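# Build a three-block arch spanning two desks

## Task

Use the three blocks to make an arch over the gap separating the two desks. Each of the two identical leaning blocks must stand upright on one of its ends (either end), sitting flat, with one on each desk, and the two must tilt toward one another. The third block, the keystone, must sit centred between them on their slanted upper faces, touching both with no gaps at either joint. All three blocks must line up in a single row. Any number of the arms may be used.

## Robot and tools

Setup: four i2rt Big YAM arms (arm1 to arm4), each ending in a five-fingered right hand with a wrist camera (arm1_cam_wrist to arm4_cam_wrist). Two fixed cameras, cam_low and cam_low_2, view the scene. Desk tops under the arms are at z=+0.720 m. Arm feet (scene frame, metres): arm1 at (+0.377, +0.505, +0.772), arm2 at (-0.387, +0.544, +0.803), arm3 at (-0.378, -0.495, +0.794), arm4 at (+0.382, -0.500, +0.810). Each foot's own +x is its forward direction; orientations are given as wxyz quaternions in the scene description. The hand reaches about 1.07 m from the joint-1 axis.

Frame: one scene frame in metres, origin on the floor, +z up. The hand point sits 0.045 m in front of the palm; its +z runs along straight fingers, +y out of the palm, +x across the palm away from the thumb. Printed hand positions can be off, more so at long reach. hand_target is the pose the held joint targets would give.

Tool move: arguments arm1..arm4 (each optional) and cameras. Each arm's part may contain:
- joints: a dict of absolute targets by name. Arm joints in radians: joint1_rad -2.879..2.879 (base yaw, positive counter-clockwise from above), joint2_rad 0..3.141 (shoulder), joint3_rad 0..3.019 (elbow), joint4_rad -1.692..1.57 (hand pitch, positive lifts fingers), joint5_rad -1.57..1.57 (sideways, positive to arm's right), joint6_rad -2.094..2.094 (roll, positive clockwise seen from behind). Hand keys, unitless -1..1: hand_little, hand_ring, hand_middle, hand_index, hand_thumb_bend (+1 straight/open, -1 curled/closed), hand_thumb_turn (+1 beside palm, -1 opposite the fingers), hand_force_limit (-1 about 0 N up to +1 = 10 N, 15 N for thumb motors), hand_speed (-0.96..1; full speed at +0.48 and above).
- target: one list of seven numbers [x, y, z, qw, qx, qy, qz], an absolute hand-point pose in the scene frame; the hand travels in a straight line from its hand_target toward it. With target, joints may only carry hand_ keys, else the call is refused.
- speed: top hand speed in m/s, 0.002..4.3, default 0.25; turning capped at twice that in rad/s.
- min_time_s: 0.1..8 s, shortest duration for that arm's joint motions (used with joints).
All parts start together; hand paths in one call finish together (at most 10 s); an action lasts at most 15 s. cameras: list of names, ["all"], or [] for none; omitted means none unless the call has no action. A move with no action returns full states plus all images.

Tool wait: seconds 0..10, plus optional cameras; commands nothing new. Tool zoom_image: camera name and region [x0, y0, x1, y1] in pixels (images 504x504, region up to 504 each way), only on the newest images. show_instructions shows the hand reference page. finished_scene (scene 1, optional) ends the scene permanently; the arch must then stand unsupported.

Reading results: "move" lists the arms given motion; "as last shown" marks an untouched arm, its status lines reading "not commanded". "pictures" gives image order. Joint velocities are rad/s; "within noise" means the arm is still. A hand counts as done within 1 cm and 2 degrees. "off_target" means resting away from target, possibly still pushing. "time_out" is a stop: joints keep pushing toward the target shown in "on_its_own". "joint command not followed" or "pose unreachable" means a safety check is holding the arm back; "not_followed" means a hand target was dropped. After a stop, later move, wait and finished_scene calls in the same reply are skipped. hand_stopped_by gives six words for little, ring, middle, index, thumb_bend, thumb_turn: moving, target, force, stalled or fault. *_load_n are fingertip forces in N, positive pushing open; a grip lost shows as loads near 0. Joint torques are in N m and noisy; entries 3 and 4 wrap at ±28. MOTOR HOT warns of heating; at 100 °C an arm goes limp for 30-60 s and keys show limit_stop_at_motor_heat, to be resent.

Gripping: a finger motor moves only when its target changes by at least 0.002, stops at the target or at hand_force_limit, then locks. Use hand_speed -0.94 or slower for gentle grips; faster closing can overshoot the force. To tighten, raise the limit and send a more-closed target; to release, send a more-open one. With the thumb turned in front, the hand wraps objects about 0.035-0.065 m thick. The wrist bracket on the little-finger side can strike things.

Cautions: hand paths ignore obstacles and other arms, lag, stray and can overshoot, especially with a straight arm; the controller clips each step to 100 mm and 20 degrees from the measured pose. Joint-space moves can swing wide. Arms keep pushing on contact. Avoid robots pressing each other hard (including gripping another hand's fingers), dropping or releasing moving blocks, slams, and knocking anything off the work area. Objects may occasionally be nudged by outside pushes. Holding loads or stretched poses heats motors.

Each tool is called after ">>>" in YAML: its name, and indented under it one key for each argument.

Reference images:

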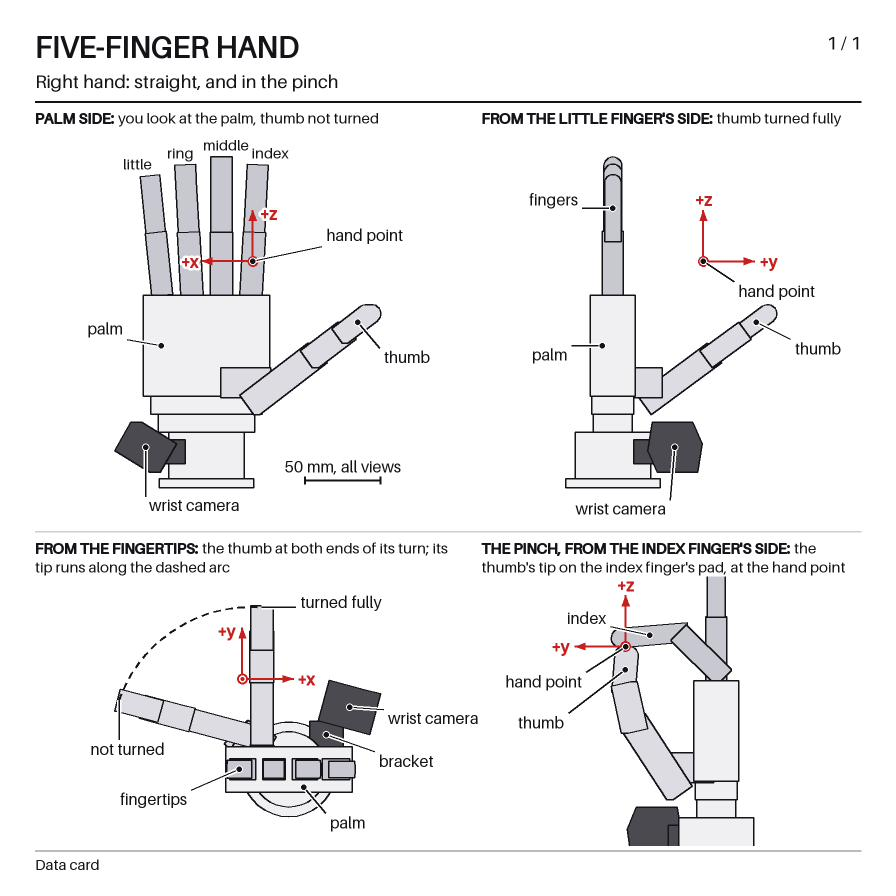

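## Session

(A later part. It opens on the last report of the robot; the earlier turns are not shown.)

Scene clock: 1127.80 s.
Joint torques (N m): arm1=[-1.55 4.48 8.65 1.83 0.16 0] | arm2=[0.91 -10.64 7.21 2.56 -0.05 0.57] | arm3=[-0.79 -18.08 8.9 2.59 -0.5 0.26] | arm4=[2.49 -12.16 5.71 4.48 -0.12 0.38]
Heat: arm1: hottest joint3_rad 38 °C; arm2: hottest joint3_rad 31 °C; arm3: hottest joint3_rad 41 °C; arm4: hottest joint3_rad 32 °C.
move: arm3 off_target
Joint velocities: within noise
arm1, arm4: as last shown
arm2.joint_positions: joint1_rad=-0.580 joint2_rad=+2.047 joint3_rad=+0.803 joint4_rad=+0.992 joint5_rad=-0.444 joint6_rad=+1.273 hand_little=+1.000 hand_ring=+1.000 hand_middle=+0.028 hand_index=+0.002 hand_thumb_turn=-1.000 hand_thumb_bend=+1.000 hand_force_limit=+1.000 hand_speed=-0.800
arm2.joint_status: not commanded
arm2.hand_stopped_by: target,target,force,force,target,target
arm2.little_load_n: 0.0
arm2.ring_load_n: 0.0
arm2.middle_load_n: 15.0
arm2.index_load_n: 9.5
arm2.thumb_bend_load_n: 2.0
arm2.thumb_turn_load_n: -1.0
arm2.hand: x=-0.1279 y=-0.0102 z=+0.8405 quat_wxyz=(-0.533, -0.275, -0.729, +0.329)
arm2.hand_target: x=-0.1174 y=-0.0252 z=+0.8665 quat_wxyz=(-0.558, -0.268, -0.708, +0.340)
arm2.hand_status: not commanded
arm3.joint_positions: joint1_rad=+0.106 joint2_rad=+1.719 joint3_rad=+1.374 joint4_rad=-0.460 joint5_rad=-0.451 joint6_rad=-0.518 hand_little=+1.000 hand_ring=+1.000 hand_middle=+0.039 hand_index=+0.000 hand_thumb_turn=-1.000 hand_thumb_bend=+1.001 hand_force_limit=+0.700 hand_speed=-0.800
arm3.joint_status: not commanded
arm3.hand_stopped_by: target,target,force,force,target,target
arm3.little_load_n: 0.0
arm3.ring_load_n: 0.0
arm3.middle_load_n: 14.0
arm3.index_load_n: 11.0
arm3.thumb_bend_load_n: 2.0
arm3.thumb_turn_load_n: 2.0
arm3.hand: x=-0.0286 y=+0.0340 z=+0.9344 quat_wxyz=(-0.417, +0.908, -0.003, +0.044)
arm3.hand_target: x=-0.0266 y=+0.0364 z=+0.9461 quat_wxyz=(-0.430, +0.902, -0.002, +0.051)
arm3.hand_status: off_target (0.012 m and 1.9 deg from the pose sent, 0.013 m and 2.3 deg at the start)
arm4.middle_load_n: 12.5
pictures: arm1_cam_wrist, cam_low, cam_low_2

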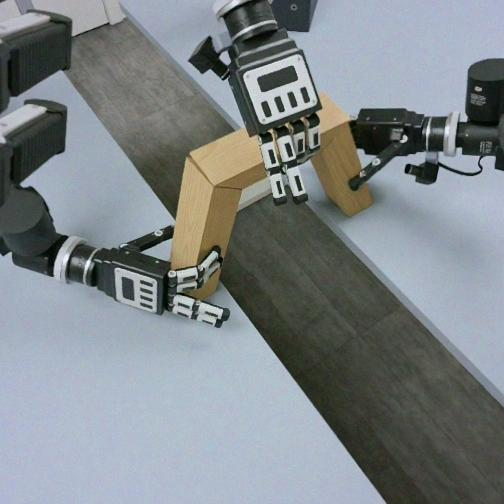

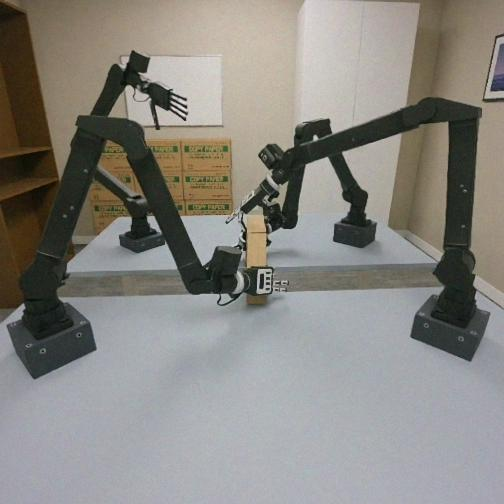

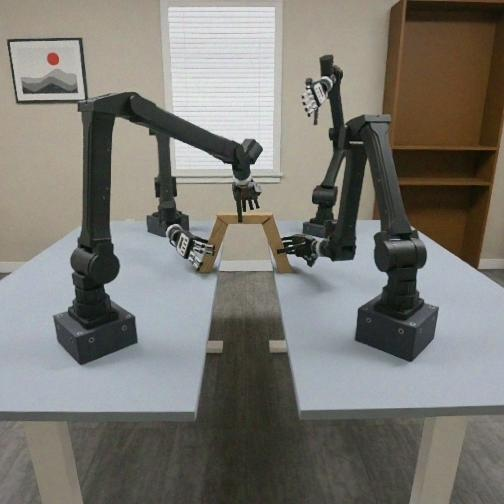

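>>> move:
  arm3: {"joints": {"hand_speed": -0.88, "hand_index": 0.2, "hand_middle": 0.2}}
  cameras: ["cam_low", "cam_low_2", "arm1_cam_wrist"]

>>> zoom_image:
  camera: "cam_low_2"
  region: [210, 200, 280, 235]

>>> zoom_image:
  camera: "arm1_cam_wrist"
  region: [150, 60, 380, 290]

>>> zoom_image:
  camera: "cam_low"
  region: [235, 200, 285, 250]

Scene clock: 1136.63 s.
Joint torques (N m): arm1=[-1.73 4.72 8.64 1.83 0.16 -0.01] | arm2=[0.97 -10.7 7.25 2.54 -0.07 0.55] | arm3=[-0.91 -17.96 8.85 2.5 -0.46 0.25] | arm4=[2.32 -12.34 5.64 4.48 -0.2 0.33]
Heat: arm1: hottest joint3_rad 38 °C; arm2: hottest joint3_rad 31 °C; arm3: hottest joint3_rad 41 °C; arm4: hottest joint3_rad 32 °C.
move: arm3 done
Joint velocities: within noise
arm1, arm2: as last shown
arm2.joint_positions: joint1_rad=-0.580 joint2_rad=+2.047 joint3_rad=+0.803 joint4_rad=+0.992 joint5_rad=-0.444 joint6_rad=+1.274 hand_little=+1.000 hand_ring=+1.000 hand_middle=+0.028 hand_index=+0.002 hand_thumb_turn=-1.000 hand_thumb_bend=+1.000 hand_force_limit=+1.000 hand_speed=-0.800
arm2.index_load_n: 10.0
arm2.thumb_bend_load_n: 1.5
arm2.hand: x=-0.1277 y=-0.0101 z=+0.8404 quat_wxyz=(-0.533, -0.275, -0.729, +0.329)
arm2.hand_target: x=-0.1172 y=-0.0251 z=+0.8664 quat_wxyz=(-0.558, -0.268, -0.708, +0.340)
arm3.joint_positions: joint1_rad=+0.106 joint2_rad=+1.719 joint3_rad=+1.374 joint4_rad=-0.457 joint5_rad=-0.452 joint6_rad=-0.518 hand_little=+1.000 hand_ring=+1.000 hand_middle=+0.200 hand_index=+0.200 hand_thumb_turn=-1.000 hand_thumb_bend=+1.000 hand_force_limit=+0.700 hand_speed=-0.880
arm3.joint_status: all done
arm3.hand_stopped_by: target,target,target,target,target,target
arm3.little_load_n: 0.0
arm3.ring_load_n: 0.0
arm3.middle_load_n: 0.0
arm3.index_load_n: 0.0
arm3.thumb_bend_load_n: 0.0
arm3.thumb_turn_load_n: 0.0
arm3.hand: x=-0.0284 y=+0.0346 z=+0.9349 quat_wxyz=(-0.418, +0.907, -0.003, +0.044)
arm3.hand_target: x=-0.0267 y=+0.0364 z=+0.9461 quat_wxyz=(-0.430, +0.902, -0.002, +0.051)
arm3.hand_status: not commanded
arm4.joint_positions: joint1_rad=-0.591 joint2_rad=+2.141 joint3_rad=+0.719 joint4_rad=+1.243 joint5_rad=-0.429 joint6_rad=+1.274 hand_little=+1.000 hand_ring=+1.000 hand_middle=+0.036 hand_index=+0.016 hand_thumb_turn=-1.000 hand_thumb_bend=+1.000 hand_force_limit=+0.700 hand_speed=-0.800
arm4.joint_status: not commanded
arm4.hand_stopped_by: target,target,force,force,target,target
arm4.little_load_n: 0.0
arm4.ring_load_n: 0.0
arm4.middle_load_n: 12.0
arm4.index_load_n: 6.5
arm4.thumb_bend_load_n: 1.0
arm4.thumb_turn_load_n: -0.5
arm4.hand: x=+0.1251 y=+0.0192 z=+0.8126 quat_wxyz=(-0.347, +0.717, -0.264, -0.544)
arm4.hand_target: x=+0.1168 y=+0.0284 z=+0.8300 quat_wxyz=(-0.353, +0.699, -0.257, -0.567)
arm4.hand_status: not commanded
pictures: arm1_cam_wrist, cam_low, cam_low_2

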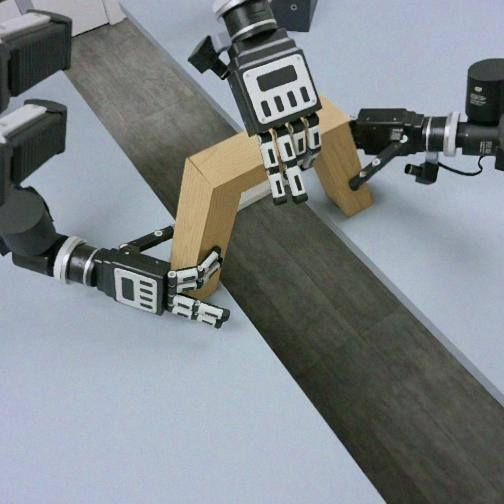

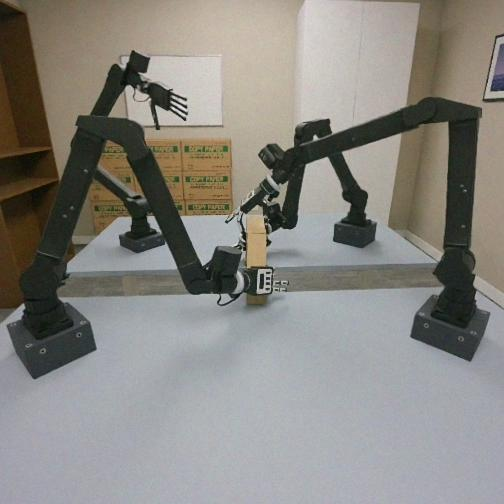

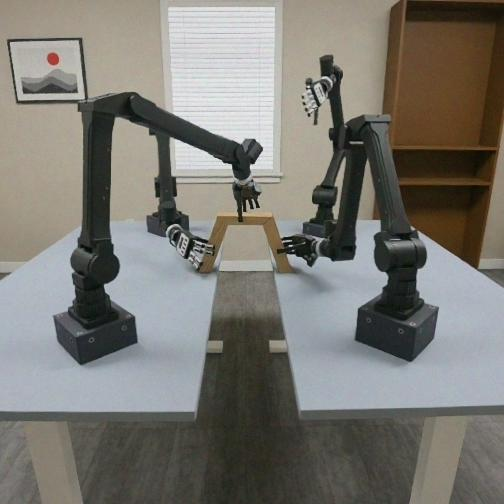

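Scaled by 7.200 from the camera's image (finer frame: 720x720).

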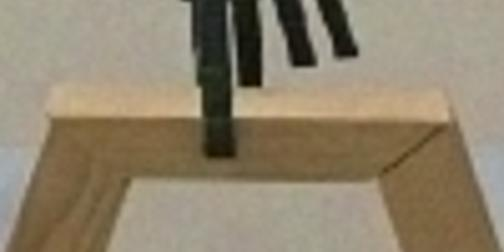

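Scaled by 2.191 from the camera's image (finer frame: 720x720).

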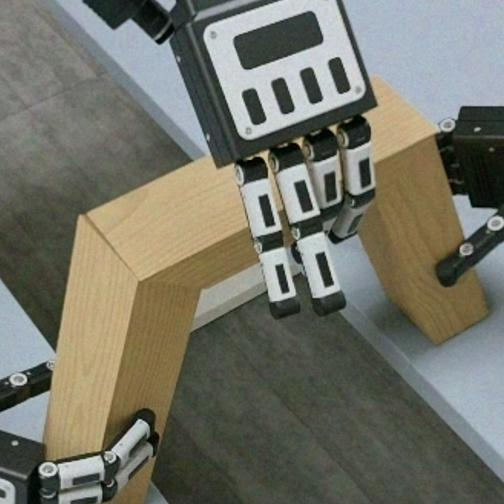

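Scaled by 10.080 from the camera's image (finer frame: 720x720).

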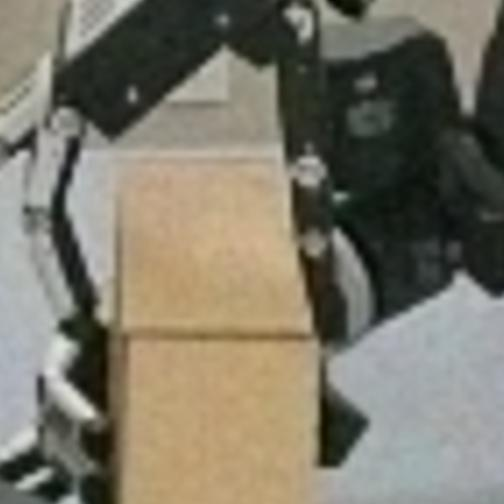

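>>> move:
  arm4: {"target": [0.1245, 0.0215, 0.8155, 0.347, -0.717, 0.264, 0.544], "speed": 0.02}
  arm2: {"target": [-0.127, -0.0125, 0.8435, 0.5332, 0.2751, 0.7293, -0.3291], "speed": 0.02}
  cameras: ["cam_low", "cam_low_2", "arm1_cam_wrist"]

>>> zoom_image:
  camera: "cam_low_2"
  region: [190, 200, 310, 285]

>>> zoom_image:
  camera: "arm1_cam_wrist"
  region: [150, 60, 400, 310]

Scene clock: 1150.00 s.
Joint torques (N m): arm1=[-1.55 4.25 8.65 1.78 0.16 0] | arm2=[-0.21 -10.87 4.68 1.1 -0.06 0.21] | arm3=[-0.97 -18.02 8.9 2.47 -0.44 0.25] | arm4=[1.85 -13.51 3.49 2.24 -0.11 -0.02]
Heat: arm1: hottest joint3_rad 38 °C; arm2: hottest joint3_rad 31 °C; arm3: hottest joint3_rad 41 °C; arm4: hottest joint3_rad 32 °C.
move: arm2 done; arm4 done
Joint velocities: within noise
arm1, arm3: as last shown
arm2.joint_positions: joint1_rad=-0.580 joint2_rad=+2.047 joint3_rad=+0.803 joint4_rad=+0.989 joint5_rad=-0.444 joint6_rad=+1.273 hand_little=+1.000 hand_ring=+1.000 hand_middle=+0.028 hand_index=+0.002 hand_thumb_turn=-1.000 hand_thumb_bend=+1.000 hand_force_limit=+1.000 hand_speed=-0.800
arm2.joint_status: not commanded
arm2.hand_stopped_by: target,target,force,force,target,target
arm2.little_load_n: 0.0
arm2.ring_load_n: 0.0
arm2.middle_load_n: 14.5
arm2.index_load_n: 9.5
arm2.thumb_bend_load_n: 2.0
arm2.thumb_turn_load_n: -0.5
arm2.hand: x=-0.1277 y=-0.0099 z=+0.8397 quat_wxyz=(-0.532, -0.276, -0.730, +0.329)
arm2.hand_target: x=-0.1269 y=-0.0125 z=+0.8436 quat_wxyz=(-0.533, -0.275, -0.729, +0.329)
arm2.hand_status: done (0.005 m and 0.2 deg from the pose sent, 0.004 m and 0.1 deg at the start)
arm3.ring_load_n: -0.5
arm3.hand_target: x=-0.0266 y=+0.0364 z=+0.9461 quat_wxyz=(-0.430, +0.902, -0.002, +0.051)
arm4.joint_positions: joint1_rad=-0.591 joint2_rad=+2.141 joint3_rad=+0.719 joint4_rad=+1.239 joint5_rad=-0.426 joint6_rad=+1.273 hand_little=+1.000 hand_ring=+1.000 hand_middle=+0.036 hand_index=+0.016 hand_thumb_turn=-1.000 hand_thumb_bend=+1.000 hand_force_limit=+0.700 hand_speed=-0.800
arm4.joint_status: not commanded
arm4.hand_stopped_by: target,target,force,force,target,target
arm4.little_load_n: 0.0
arm4.ring_load_n: 0.0
arm4.middle_load_n: 12.5
arm4.index_load_n: 6.5
arm4.thumb_bend_load_n: 1.0
arm4.thumb_turn_load_n: 0.0
arm4.hand: x=+0.1253 y=+0.0194 z=+0.8117 quat_wxyz=(-0.347, +0.718, -0.266, -0.543)
arm4.hand_target: x=+0.1245 y=+0.0214 z=+0.8154 quat_wxyz=(-0.347, +0.717, -0.264, -0.544)
arm4.hand_status: done (0.004 m and 0.2 deg from the pose sent, 0.004 m and 0.0 deg at the start)
pictures: arm1_cam_wrist, cam_low, cam_low_2

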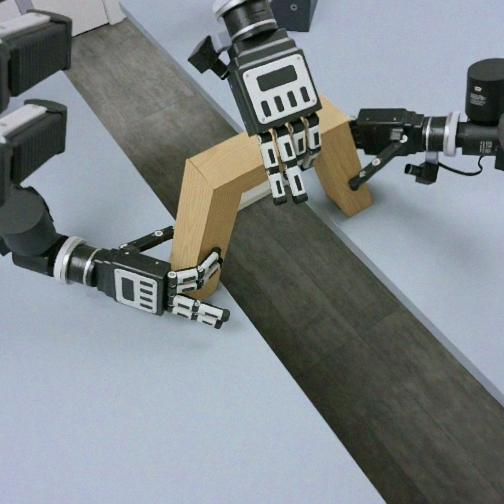

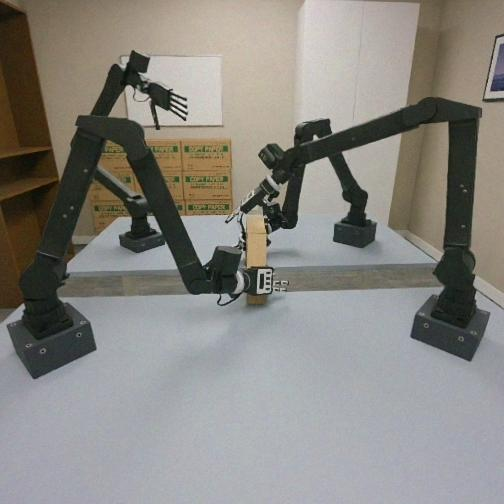

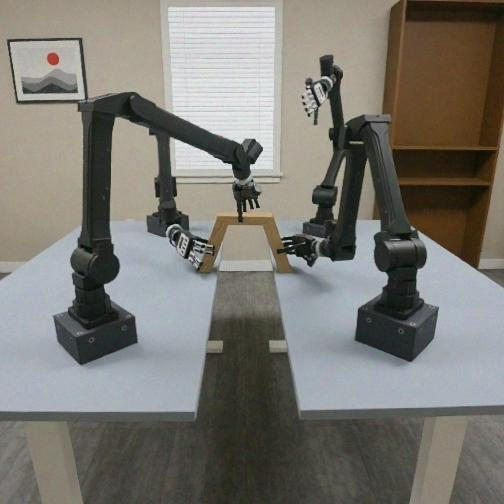

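Scaled by 4.200 from the camera's image (finer frame: 720x720).

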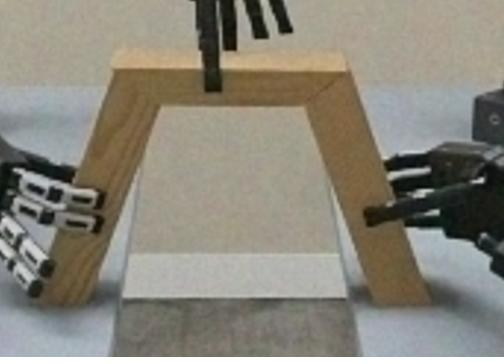

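Scaled by 2.016 from the camera's image (finer frame: 720x720).

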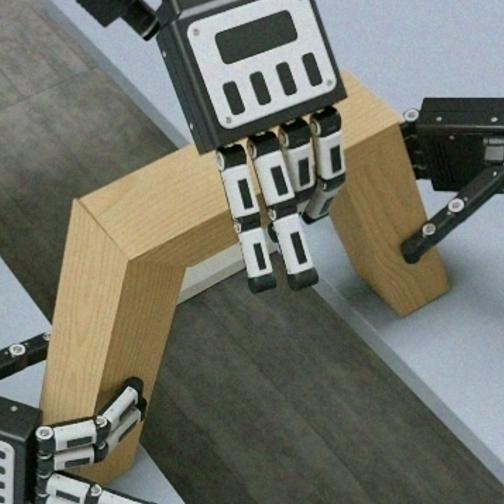

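>>> move:
  arm2: {"joints": {"hand_speed": -0.9, "hand_index": 0.15, "hand_middle": 0.15}}
  cameras: ["cam_low_2", "arm1_cam_wrist"]

>>> zoom_image:
  camera: "cam_low_2"
  region: [190, 200, 310, 285]

>>> zoom_image:
  camera: "arm1_cam_wrist"
  region: [150, 60, 400, 310]

Scene clock: 1155.13 s.
Joint torques (N m): arm1=[-1.79 4.42 8.64 1.85 0.15 -0.01] | arm2=[-0.03 -10.87 4.68 1.14 -0.05 0.22] | arm3=[-0.85 -18.08 8.87 2.45 -0.45 0.25] | arm4=[1.61 -13.33 3.33 2.24 -0.18 -0.06]
Heat: arm1: hottest joint3_rad 38 °C; arm2: hottest joint3_rad 30 °C; arm3: hottest joint3_rad 40 °C; arm4: hottest joint3_rad 32 °C.
move: arm2 done
Joint velocities: within noise
arm1.joint_positions: joint1_rad=+0.362 joint2_rad=+0.578 joint3_rad=+1.384 joint4_rad=-1.238 joint5_rad=+0.100 joint6_rad=-1.265 hand_little=+1.000 hand_ring=+1.000 hand_middle=+1.000 hand_index=+1.000 hand_thumb_turn=+1.000 hand_thumb_bend=+1.000 hand_force_limit=+0.000 hand_speed=-0.800
arm1.joint_status: not commanded
arm1.hand_stopped_by: target,target,target,target,target,target
arm1.little_load_n: 0.0
arm1.ring_load_n: 0.0
arm1.middle_load_n: 0.0
arm1.index_load_n: 0.0
arm1.thumb_bend_load_n: 0.0
arm1.thumb_turn_load_n: 0.0
arm1.hand: x=+0.2245 y=+0.3260 z=+1.2883 quat_wxyz=(+0.429, +0.322, -0.778, +0.327)
arm1.hand_target: x=+0.2230 y=+0.3293 z=+1.2991 quat_wxyz=(+0.438, +0.314, -0.774, +0.332)
arm1.hand_status: not commanded
arm2.joint_positions: joint1_rad=-0.580 joint2_rad=+2.047 joint3_rad=+0.803 joint4_rad=+0.988 joint5_rad=-0.445 joint6_rad=+1.273 hand_little=+1.000 hand_ring=+1.000 hand_middle=+0.150 hand_index=+0.150 hand_thumb_turn=-1.000 hand_thumb_bend=+1.000 hand_force_limit=+1.000 hand_speed=-0.900
arm2.joint_status: all done
arm2.hand_stopped_by: target,target,target,target,target,target
arm2.little_load_n: 0.0
arm2.ring_load_n: 0.0
arm2.middle_load_n: 0.0
arm2.index_load_n: 0.0
arm2.thumb_bend_load_n: 0.0
arm2.thumb_turn_load_n: -0.5
arm2.hand: x=-0.1276 y=-0.0097 z=+0.8396 quat_wxyz=(-0.532, -0.275, -0.730, +0.328)
arm2.hand_target: x=-0.1269 y=-0.0125 z=+0.8435 quat_wxyz=(-0.533, -0.275, -0.729, +0.329)
arm2.hand_status: not commanded
arm3, arm4: as last shown
arm3.joint_positions: joint1_rad=+0.106 joint2_rad=+1.719 joint3_rad=+1.374 joint4_rad=-0.456 joint5_rad=-0.452 joint6_rad=-0.518 hand_little=+1.000 hand_ring=+1.000 hand_middle=+0.200 hand_index=+0.200 hand_thumb_turn=-1.000 hand_thumb_bend=+1.000 hand_force_limit=+0.700 hand_speed=-0.880
arm3.ring_load_n: 0.0
arm3.thumb_turn_load_n: 0.5
arm3.hand: x=-0.0283 y=+0.0347 z=+0.9349 quat_wxyz=(-0.418, +0.907, -0.003, +0.044)
arm4.joint_positions: joint1_rad=-0.591 joint2_rad=+2.141 joint3_rad=+0.719 joint4_rad=+1.239 joint5_rad=-0.425 joint6_rad=+1.273 hand_little=+1.000 hand_ring=+1.000 hand_middle=+0.036 hand_index=+0.016 hand_thumb_turn=-1.000 hand_thumb_bend=+1.000 hand_force_limit=+0.700 hand_speed=-0.800
arm4.middle_load_n: 12.0
arm4.index_load_n: 7.0
arm4.hand: x=+0.1255 y=+0.0196 z=+0.8117 quat_wxyz=(-0.347, +0.718, -0.266, -0.542)
pictures: arm1_cam_wrist, cam_low_2

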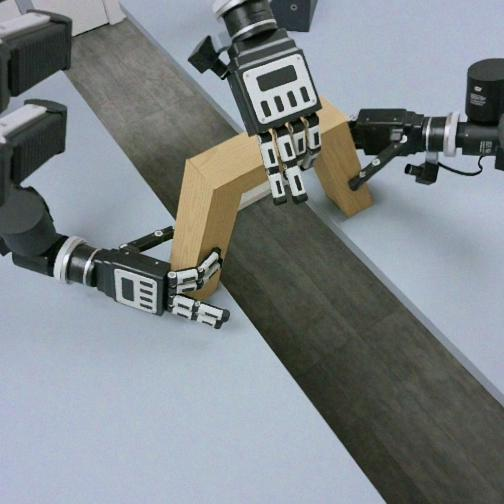

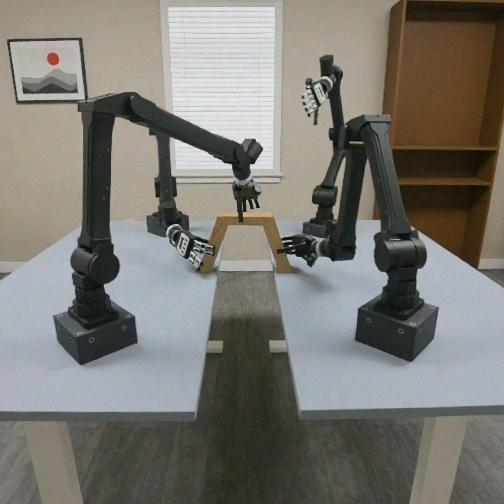

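Scaled by 4.200 from the camera's image (finer frame: 720x720).

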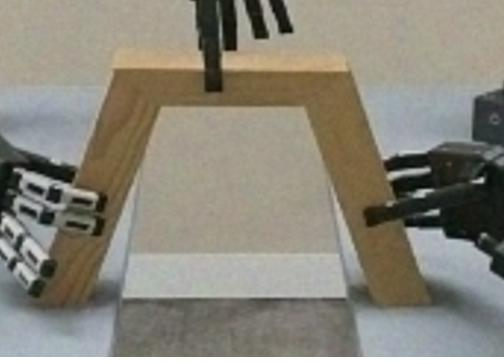

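Scaled by 2.016 from the camera's image (finer frame: 720x720).

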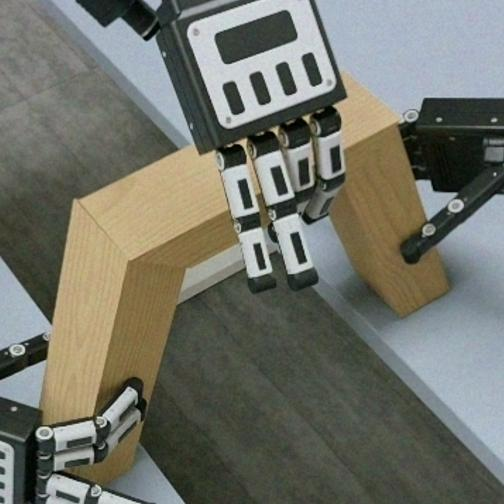

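>>> move:
  arm4: {"joints": {"hand_speed": -0.9, "hand_index": 0.15, "hand_middle": 0.15}}
  cameras: ["cam_low_2", "arm1_cam_wrist", "cam_low"]

>>> zoom_image:
  camera: "cam_low_2"
  region: [190, 200, 310, 285]

>>> zoom_image:
  camera: "arm1_cam_wrist"
  region: [150, 60, 400, 310]

>>> zoom_image:
  camera: "cam_low"
  region: [220, 190, 310, 320]

Scene clock: 1160.27 s.
Joint torques (N m): arm1=[-1.73 4.42 8.59 1.84 0.16 -0.02] | arm2=[0.03 -10.64 4.66 1.07 -0.01 0.2] | arm3=[-0.91 -18.08 8.88 2.41 -0.42 0.25] | arm4=[1.73 -13.39 3.44 2.26 -0.1 -0.02]
Heat: arm1: hottest joint3_rad 38 °C; arm2: hottest joint3_rad 30 °C; arm3: hottest joint3_rad 40 °C; arm4: hottest joint3_rad 32 °C.
move: arm4 done
Joint velocities: within noise
arm1, arm2, arm3: as last shown
arm1.index_load_n: 0.5
arm2.joint_positions: joint1_rad=-0.580 joint2_rad=+2.047 joint3_rad=+0.803 joint4_rad=+0.988 joint5_rad=-0.446 joint6_rad=+1.273 hand_little=+1.000 hand_ring=+1.000 hand_middle=+0.150 hand_index=+0.150 hand_thumb_turn=-1.000 hand_thumb_bend=+1.000 hand_force_limit=+1.000 hand_speed=-0.900
arm2.thumb_turn_load_n: -1.0
arm2.hand: x=-0.1275 y=-0.0096 z=+0.8396 quat_wxyz=(-0.532, -0.275, -0.730, +0.328)
arm3.joint_positions: joint1_rad=+0.106 joint2_rad=+1.719 joint3_rad=+1.374 joint4_rad=-0.456 joint5_rad=-0.453 joint6_rad=-0.518 hand_little=+1.000 hand_ring=+1.000 hand_middle=+0.200 hand_index=+0.200 hand_thumb_turn=-1.000 hand_thumb_bend=+1.000 hand_force_limit=+0.700 hand_speed=-0.880
arm3.ring_load_n: -0.5
arm3.thumb_turn_load_n: 0.0
arm3.hand: x=-0.0283 y=+0.0348 z=+0.9350 quat_wxyz=(-0.418, +0.907, -0.003, +0.044)
arm3.hand_target: x=-0.0266 y=+0.0364 z=+0.9461 quat_wxyz=(-0.429, +0.902, -0.002, +0.051)
arm4.joint_positions: joint1_rad=-0.591 joint2_rad=+2.140 joint3_rad=+0.719 joint4_rad=+1.239 joint5_rad=-0.427 joint6_rad=+1.273 hand_little=+1.000 hand_ring=+1.000 hand_middle=+0.150 hand_index=+0.150 hand_thumb_turn=-1.000 hand_thumb_bend=+1.000 hand_force_limit=+0.700 hand_speed=-0.900
arm4.joint_status: all done
arm4.hand_stopped_by: target,target,target,target,target,target
arm4.little_load_n: 0.0
arm4.ring_load_n: 0.0
arm4.middle_load_n: 0.0
arm4.index_load_n: 0.0
arm4.thumb_bend_load_n: 0.0
arm4.thumb_turn_load_n: -0.5
arm4.hand: x=+0.1253 y=+0.0194 z=+0.8119 quat_wxyz=(-0.347, +0.718, -0.265, -0.543)
arm4.hand_target: x=+0.1245 y=+0.0214 z=+0.8155 quat_wxyz=(-0.347, +0.717, -0.264, -0.544)
arm4.hand_status: not commanded
pictures: arm1_cam_wrist, cam_low, cam_low_2

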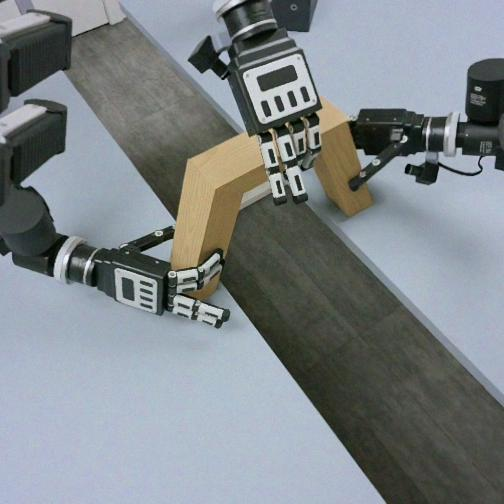

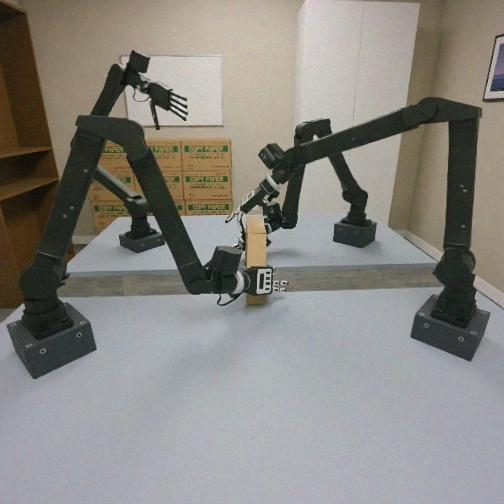

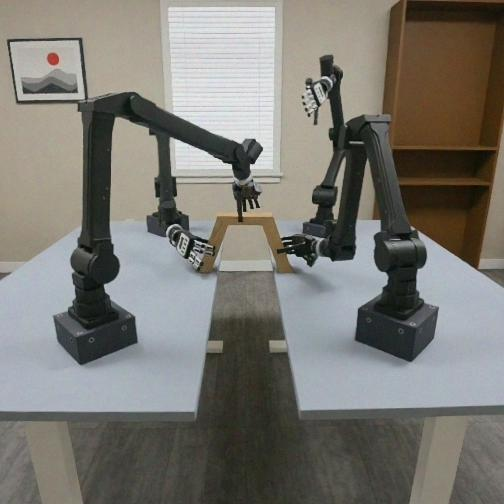

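Scaled by 4.200 from the camera's image (finer frame: 720x720).

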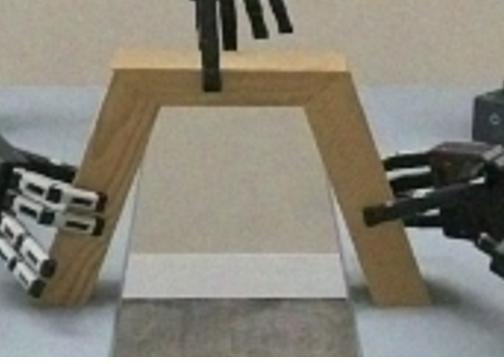

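Scaled by 2.016 from the camera's image (finer frame: 720x720).

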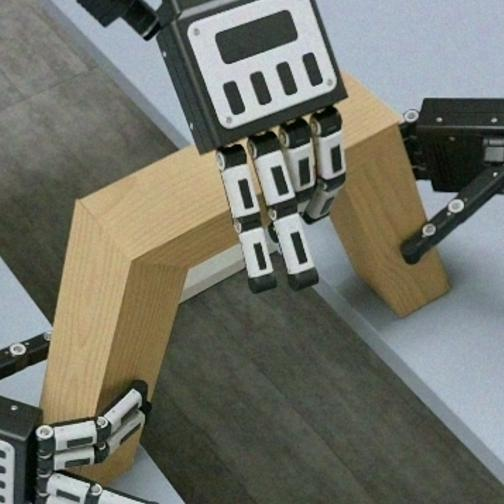

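Scaled by 3.877 from the camera's image (finer frame: 720x720).

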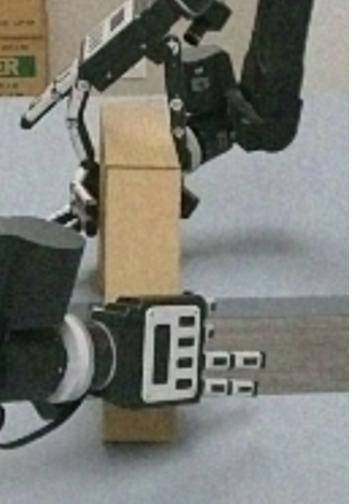

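>>> move:
  arm2: {"joints": {"hand_speed": -0.8, "hand_index": 1, "hand_middle": 1}}
  arm3: {"joints": {"hand_speed": -0.8, "hand_index": 0.8, "hand_middle": 0.8}}
  arm4: {"joints": {"hand_speed": -0.8, "hand_index": 1, "hand_middle": 1}}

>>> move:
  arm2: {"target": [-0.128, 0.002, 0.8455, 0.5332, 0.2751, 0.7293, -0.3291], "speed": 0.03}
  arm3: {"target": [-0.0275, 0.022, 0.946, 0.4296, -0.9014, 0.0023, -0.0515], "speed": 0.03}
  arm4: {"target": [0.1245, 0.006, 0.8175, 0.347, -0.717, 0.264, 0.544], "speed": 0.03}
  cameras: ["cam_low_2", "arm1_cam_wrist", "cam_low"]

>>> zoom_image:
  camera: "cam_low_2"
  region: [190, 200, 310, 285]

>>> zoom_image:
  camera: "arm1_cam_wrist"
  region: [150, 60, 400, 310]

>>> zoom_image:
  camera: "cam_low"
  region: [220, 190, 310, 320]

Scene clock: 1178.00 s.
Joint torques (N m): arm1=[-1.67 4.48 8.66 1.81 0.17 -0.02] | arm2=[0.03 -10.87 4.7 1.11 -0.01 0.19] | arm3=[-0.85 -17.96 8.88 2.43 -0.43 0.25] | arm4=[1.9 -13.04 3.36 2.22 -0.11 -0.03]
Heat: arm1: hottest joint3_rad 38 °C; arm2: hottest joint3_rad 30 °C; arm3: hottest joint3_rad 40 °C; arm4: hottest joint3_rad 32 °C.
move: arm2 done; arm3 done; arm4 done
Joint velocities: within noise
arm1: as last shown
arm1.index_load_n: 0.0
arm2.joint_positions: joint1_rad=-0.580 joint2_rad=+2.047 joint3_rad=+0.803 joint4_rad=+0.988 joint5_rad=-0.446 joint6_rad=+1.273 hand_little=+1.000 hand_ring=+1.000 hand_middle=+1.000 hand_index=+1.000 hand_thumb_turn=-1.000 hand_thumb_bend=+1.000 hand_force_limit=+1.000 hand_speed=-0.800
arm2.joint_status: all done
arm2.hand_stopped_by: target,target,target,target,target,target
arm2.little_load_n: 0.0
arm2.ring_load_n: -0.5
arm2.middle_load_n: 0.0
arm2.index_load_n: 0.0
arm2.thumb_bend_load_n: 0.0
arm2.thumb_turn_load_n: -1.0
arm2.hand: x=-0.1275 y=-0.0096 z=+0.8396 quat_wxyz=(-0.532, -0.275, -0.730, +0.328)
arm2.hand_target: x=-0.1269 y=-0.0125 z=+0.8435 quat_wxyz=(-0.533, -0.275, -0.729, +0.329)
arm2.hand_status: not commanded
arm3.joint_positions: joint1_rad=+0.106 joint2_rad=+1.719 joint3_rad=+1.374 joint4_rad=-0.456 joint5_rad=-0.453 joint6_rad=-0.518 hand_little=+1.000 hand_ring=+1.000 hand_middle=+0.800 hand_index=+0.800 hand_thumb_turn=-1.000 hand_thumb_bend=+1.000 hand_force_limit=+0.700 hand_speed=-0.800
arm3.joint_status: all done
arm3.hand_stopped_by: target,target,target,target,target,target
arm3.little_load_n: 0.0
arm3.ring_load_n: 0.0
arm3.middle_load_n: -0.5
arm3.index_load_n: 0.0
arm3.thumb_bend_load_n: 0.5
arm3.thumb_turn_load_n: 0.0
arm3.hand: x=-0.0284 y=+0.0348 z=+0.9350 quat_wxyz=(-0.418, +0.907, -0.002, +0.044)
arm3.hand_target: x=-0.0267 y=+0.0364 z=+0.9461 quat_wxyz=(-0.430, +0.902, -0.002, +0.051)
arm3.hand_status: not commanded
arm4.joint_positions: joint1_rad=-0.591 joint2_rad=+2.140 joint3_rad=+0.719 joint4_rad=+1.239 joint5_rad=-0.427 joint6_rad=+1.273 hand_little=+1.000 hand_ring=+1.000 hand_middle=+1.000 hand_index=+1.000 hand_thumb_turn=-1.000 hand_thumb_bend=+1.000 hand_force_limit=+0.700 hand_speed=-0.800
arm4.joint_status: all done
arm4.hand_stopped_by: target,target,target,target,target,target
arm4.little_load_n: 0.0
arm4.ring_load_n: 0.0
arm4.middle_load_n: 0.0
arm4.index_load_n: 0.0
arm4.thumb_bend_load_n: 0.0
arm4.thumb_turn_load_n: 0.0
arm4.hand: x=+0.1253 y=+0.0194 z=+0.8119 quat_wxyz=(-0.347, +0.718, -0.265, -0.543)
arm4.hand_target: x=+0.1245 y=+0.0214 z=+0.8155 quat_wxyz=(-0.347, +0.717, -0.264, -0.544)
arm4.hand_status: not commanded
pictures: none

Scene clock: 1179.10 s.
Joint torques (N m): arm1=[-1.79 4.31 8.62 1.83 0.16 0] | arm2=[0.38 -10.87 3.55 1.83 0.08 0.22] | arm3=[-1.55 -18.43 8.38 2.4 -0.46 0.13] | arm4=[2.49 -13.27 2.28 3.67 0.05 -0.02]
Heat: arm1: hottest joint3_rad 38 °C; arm2: hottest joint3_rad 30 °C; arm3: hottest joint3_rad 40 °C; arm4: hottest joint3_rad 32 °C.
move: arm2 done; arm3 off_target; arm4 done
Joint velocities: within noise
arm1: as last shown
arm2.joint_positions: joint1_rad=-0.580 joint2_rad=+2.032 joint3_rad=+0.775 joint4_rad=+0.988 joint5_rad=-0.444 joint6_rad=+1.273 hand_little=+1.000 hand_ring=+1.000 hand_middle=+1.000 hand_index=+1.000 hand_thumb_turn=-1.000 hand_thumb_bend=+1.000 hand_force_limit=+1.000 hand_speed=-0.800
arm2.joint_status: not commanded
arm2.hand_stopped_by: target,target,target,target,target,target
arm2.little_load_n: 0.0
arm2.ring_load_n: 0.0
arm2.middle_load_n: 0.0
arm2.index_load_n: 0.0
arm2.thumb_bend_load_n: 0.0
arm2.thumb_turn_load_n: 0.0
arm2.hand: x=-0.1297 y=-0.0003 z=+0.8385 quat_wxyz=(-0.529, -0.279, -0.733, +0.324)
arm2.hand_target: x=-0.1279 y=+0.0020 z=+0.8454 quat_wxyz=(-0.533, -0.275, -0.729, +0.329)
arm2.hand_status: done (0.008 m and 1.0 deg from the pose sent, 0.013 m and 0.2 deg at the start)
arm3.joint_positions: joint1_rad=+0.099 joint2_rad=+1.699 joint3_rad=+1.344 joint4_rad=-0.452 joint5_rad=-0.464 joint6_rad=-0.518 hand_little=+1.000 hand_ring=+1.000 hand_middle=+0.800 hand_index=+0.800 hand_thumb_turn=-1.000 hand_thumb_bend=+1.000 hand_force_limit=+0.700 hand_speed=-0.800
arm3.joint_status: not commanded
arm3.hand_stopped_by: target,target,target,target,target,target
arm3.little_load_n: 0.0
arm3.ring_load_n: 0.0
arm3.middle_load_n: 0.0
arm3.index_load_n: 0.0
arm3.thumb_bend_load_n: 0.0
arm3.thumb_turn_load_n: 0.0
arm3.hand: x=-0.0334 y=+0.0257 z=+0.9333 quat_wxyz=(-0.418, +0.907, -0.004, +0.039)
arm3.hand_target: x=-0.0277 y=+0.0220 z=+0.9458 quat_wxyz=(-0.429, +0.902, -0.002, +0.051)
arm3.hand_status: off_target (0.014 m and 2.0 deg from the pose sent, 0.017 m and 1.7 deg at the start)
arm4.joint_positions: joint1_rad=-0.591 joint2_rad=+2.128 joint3_rad=+0.687 joint4_rad=+1.239 joint5_rad=-0.423 joint6_rad=+1.273 hand_little=+1.000 hand_ring=+1.000 hand_middle=+1.000 hand_index=+1.000 hand_thumb_turn=-1.000 hand_thumb_bend=+1.000 hand_force_limit=+0.700 hand_speed=-0.800
arm4.joint_status: not commanded
arm4.hand_stopped_by: target,target,target,target,target,target
arm4.little_load_n: 0.0
arm4.ring_load_n: 0.0
arm4.middle_load_n: 0.0
arm4.index_load_n: 0.0
arm4.thumb_bend_load_n: 0.0
arm4.thumb_turn_load_n: 0.0
arm4.hand: x=+0.1281 y=+0.0087 z=+0.8095 quat_wxyz=(-0.341, +0.722, -0.271, -0.538)
arm4.hand_target: x=+0.1244 y=+0.0059 z=+0.8173 quat_wxyz=(-0.347, +0.717, -0.264, -0.544)
arm4.hand_status: done (0.009 m and 1.4 deg from the pose sent, 0.015 m and 0.2 deg at the start)
pictures: arm1_cam_wrist, cam_low, cam_low_2

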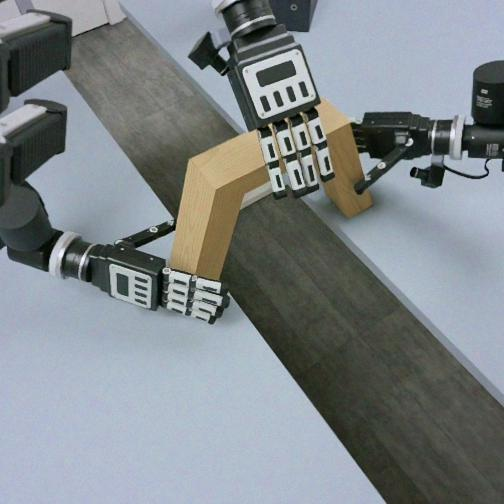

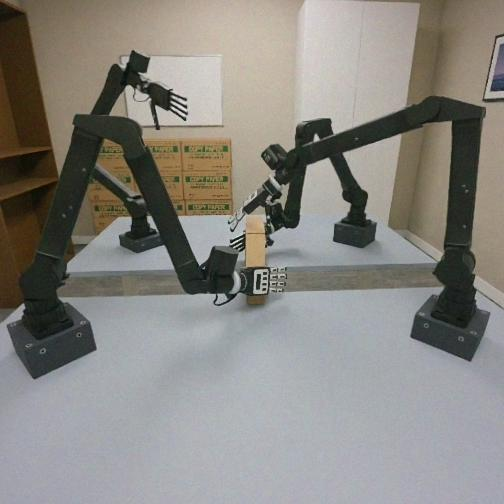

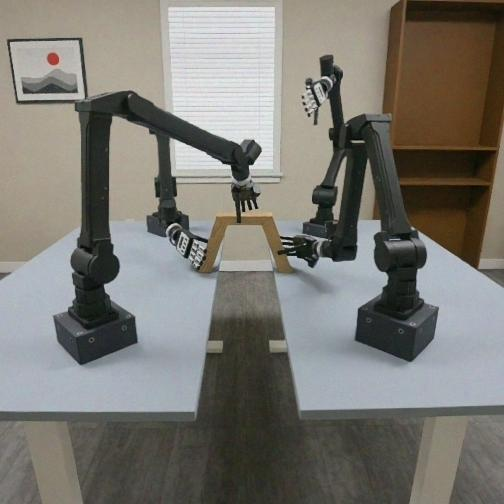

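Scaled by 4.200 from the camera's image (finer frame: 720x720).

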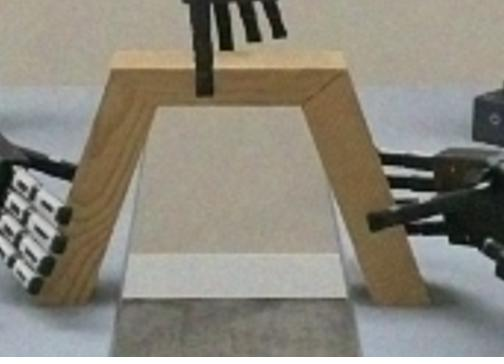

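Scaled by 2.016 from the camera's image (finer frame: 720x720).

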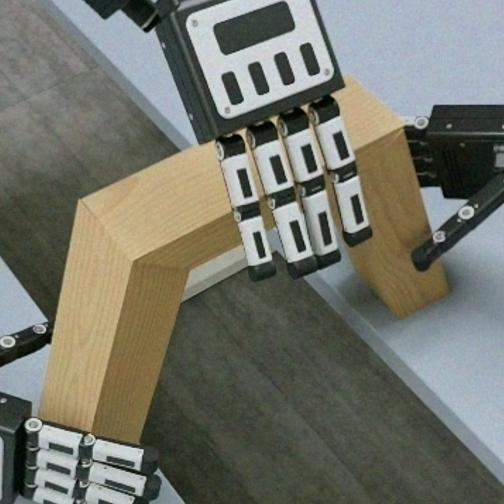

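Scaled by 3.877 from the camera's image (finer frame: 720x720).

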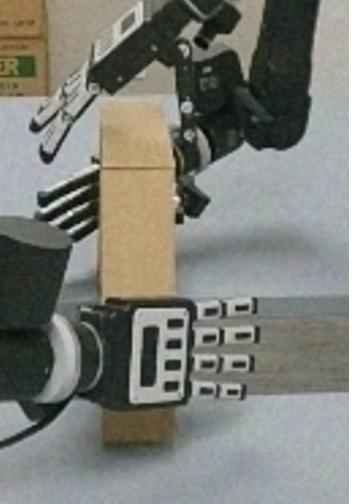

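>>> move:
  arm3: {"target": [-0.0335, 0.015, 1.08, 0.4296, -0.9014, 0.0023, -0.0515], "speed": 0.06}
  arm2: {"target": [-0.22, 0.03, 0.865, 0.5332, 0.2751, 0.7293, -0.3291], "speed": 0.05}
  arm4: {"target": [0.217, -0.025, 0.840, 0.347, -0.717, 0.264, 0.544], "speed": 0.05}
  cameras: ["cam_low_2", "arm1_cam_wrist", "cam_low"]

>>> zoom_image:
  camera: "cam_low_2"
  region: [190, 200, 310, 285]

>>> zoom_image:
  camera: "arm1_cam_wrist"
  region: [150, 60, 400, 310]

Scene clock: 1188.57 s.
Joint torques (N m): arm1=[-1.96 4.42 8.61 1.88 0.16 0] | arm2=[-1.14 -9.76 3.51 0.96 -0.21 0.07] | arm3=[-1.67 -16.97 14.79 1.35 -0.45 0.11] | arm4=[0.97 -10.99 1.96 2.95 -0.18 -0.2]
Heat: arm1: hottest joint3_rad 38 °C; arm2: hottest joint3_rad 29 °C; arm3: hottest joint3_rad 39 °C; arm4: hottest joint3_rad 32 °C.
move: arm2 done; arm3 off_target; arm4 done
Joint velocities: within noise
arm1: as last shown
arm1.middle_load_n: 0.5
arm2.joint_positions: joint1_rad=-0.775 joint2_rad=+1.923 joint3_rad=+0.663 joint4_rad=+0.982 joint5_rad=-0.641 joint6_rad=+1.224 hand_little=+1.000 hand_ring=+1.000 hand_middle=+1.000 hand_index=+1.000 hand_thumb_turn=-1.000 hand_thumb_bend=+1.000 hand_force_limit=+1.000 hand_speed=-0.800
arm2.joint_status: not commanded
arm2.hand_stopped_by: target,target,target,target,target,target
arm2.little_load_n: 0.0
arm2.ring_load_n: 0.0
arm2.middle_load_n: 0.0
arm2.index_load_n: 0.0
arm2.thumb_bend_load_n: 0.0
arm2.thumb_turn_load_n: 0.0
arm2.hand: x=-0.2145 y=+0.0282 z=+0.8642 quat_wxyz=(-0.537, -0.275, -0.728, +0.326)
arm2.hand_target: x=-0.2200 y=+0.0299 z=+0.8650 quat_wxyz=(-0.533, -0.275, -0.729, +0.329)
arm2.hand_status: done (0.006 m and 0.6 deg from the pose sent, 0.099 m and 1.0 deg at the start)
arm3.joint_positions: joint1_rad=+0.099 joint2_rad=+1.607 joint3_rad=+1.528 joint4_rad=-0.764 joint5_rad=-0.465 joint6_rad=-0.518 hand_little=+1.000 hand_ring=+1.000 hand_middle=+0.800 hand_index=+0.800 hand_thumb_turn=-1.000 hand_thumb_bend=+1.000 hand_force_limit=+0.700 hand_speed=-0.800
arm3.joint_status: not commanded
arm3.hand_stopped_by: target,target,target,target,target,target
arm3.little_load_n: 0.0
arm3.ring_load_n: 0.0
arm3.middle_load_n: 0.0
arm3.index_load_n: 0.0
arm3.thumb_bend_load_n: 0.0
arm3.thumb_turn_load_n: 0.0
arm3.hand: x=-0.0468 y=+0.0109 z=+1.0408 quat_wxyz=(-0.406, +0.913, -0.009, +0.028)
arm3.hand_target: x=-0.0348 y=+0.0136 z=+1.0799 quat_wxyz=(-0.430, +0.901, -0.002, +0.052)
arm3.hand_status: off_target (0.042 m and 4.1 deg from the pose sent, 0.147 m and 2.0 deg at the start)
arm4.joint_positions: joint1_rad=-0.808 joint2_rad=+2.022 joint3_rad=+0.559 joint4_rad=+1.248 joint5_rad=-0.648 joint6_rad=+1.237 hand_little=+1.000 hand_ring=+1.000 hand_middle=+1.000 hand_index=+1.000 hand_thumb_turn=-1.000 hand_thumb_bend=+1.000 hand_force_limit=+0.700 hand_speed=-0.800
arm4.joint_status: not commanded
arm4.hand_stopped_by: target,target,target,target,target,target
arm4.little_load_n: 0.0
arm4.ring_load_n: 0.0
arm4.middle_load_n: 0.0
arm4.index_load_n: 0.0
arm4.thumb_bend_load_n: 0.0
arm4.thumb_turn_load_n: -0.5
arm4.hand: x=+0.2131 y=-0.0238 z=+0.8369 quat_wxyz=(-0.338, +0.718, -0.269, -0.546)
arm4.hand_target: x=+0.2169 y=-0.0249 z=+0.8400 quat_wxyz=(-0.347, +0.717, -0.264, -0.544)
arm4.hand_status: done (0.005 m and 1.2 deg from the pose sent, 0.100 m and 1.4 deg at the start)
pictures: arm1_cam_wrist, cam_low, cam_low_2

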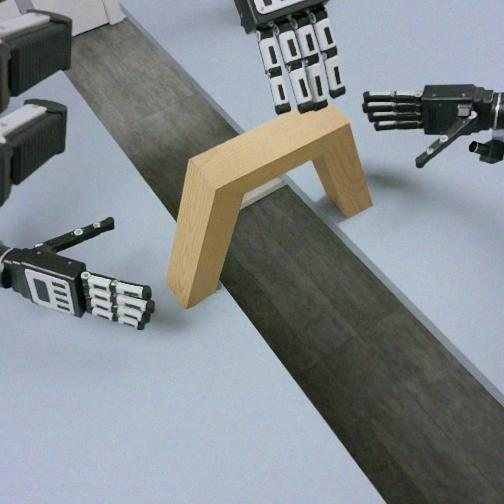

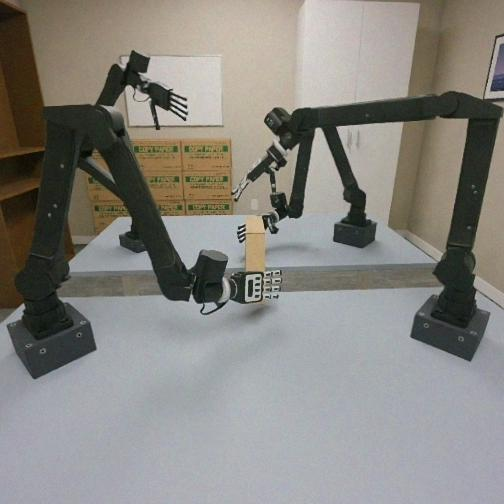

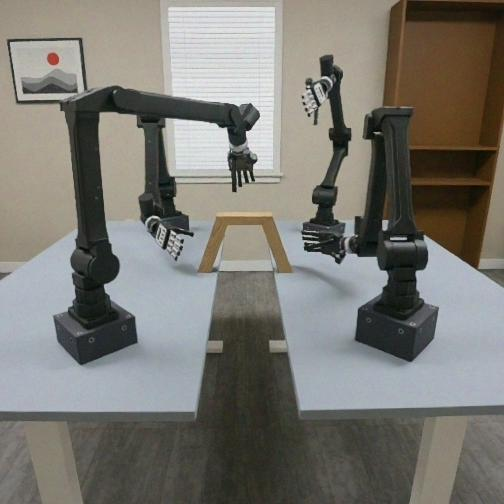

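Scaled by 4.200 from the camera's image (finer frame: 720x720).

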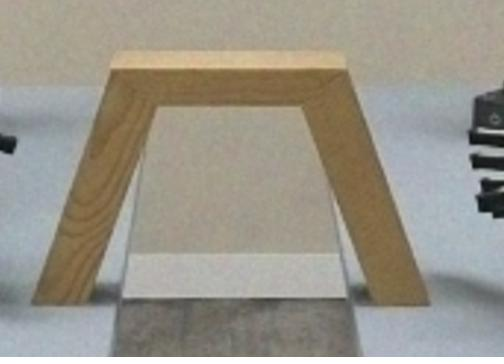

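Scaled by 2.016 from the camera's image (finer frame: 720x720).

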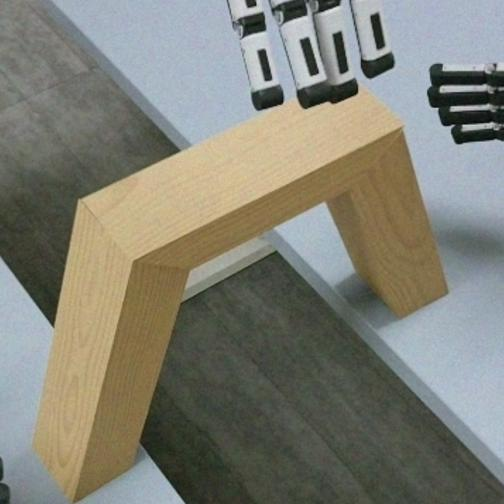

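>>> finished_scene:

The scene is finished: the task was done.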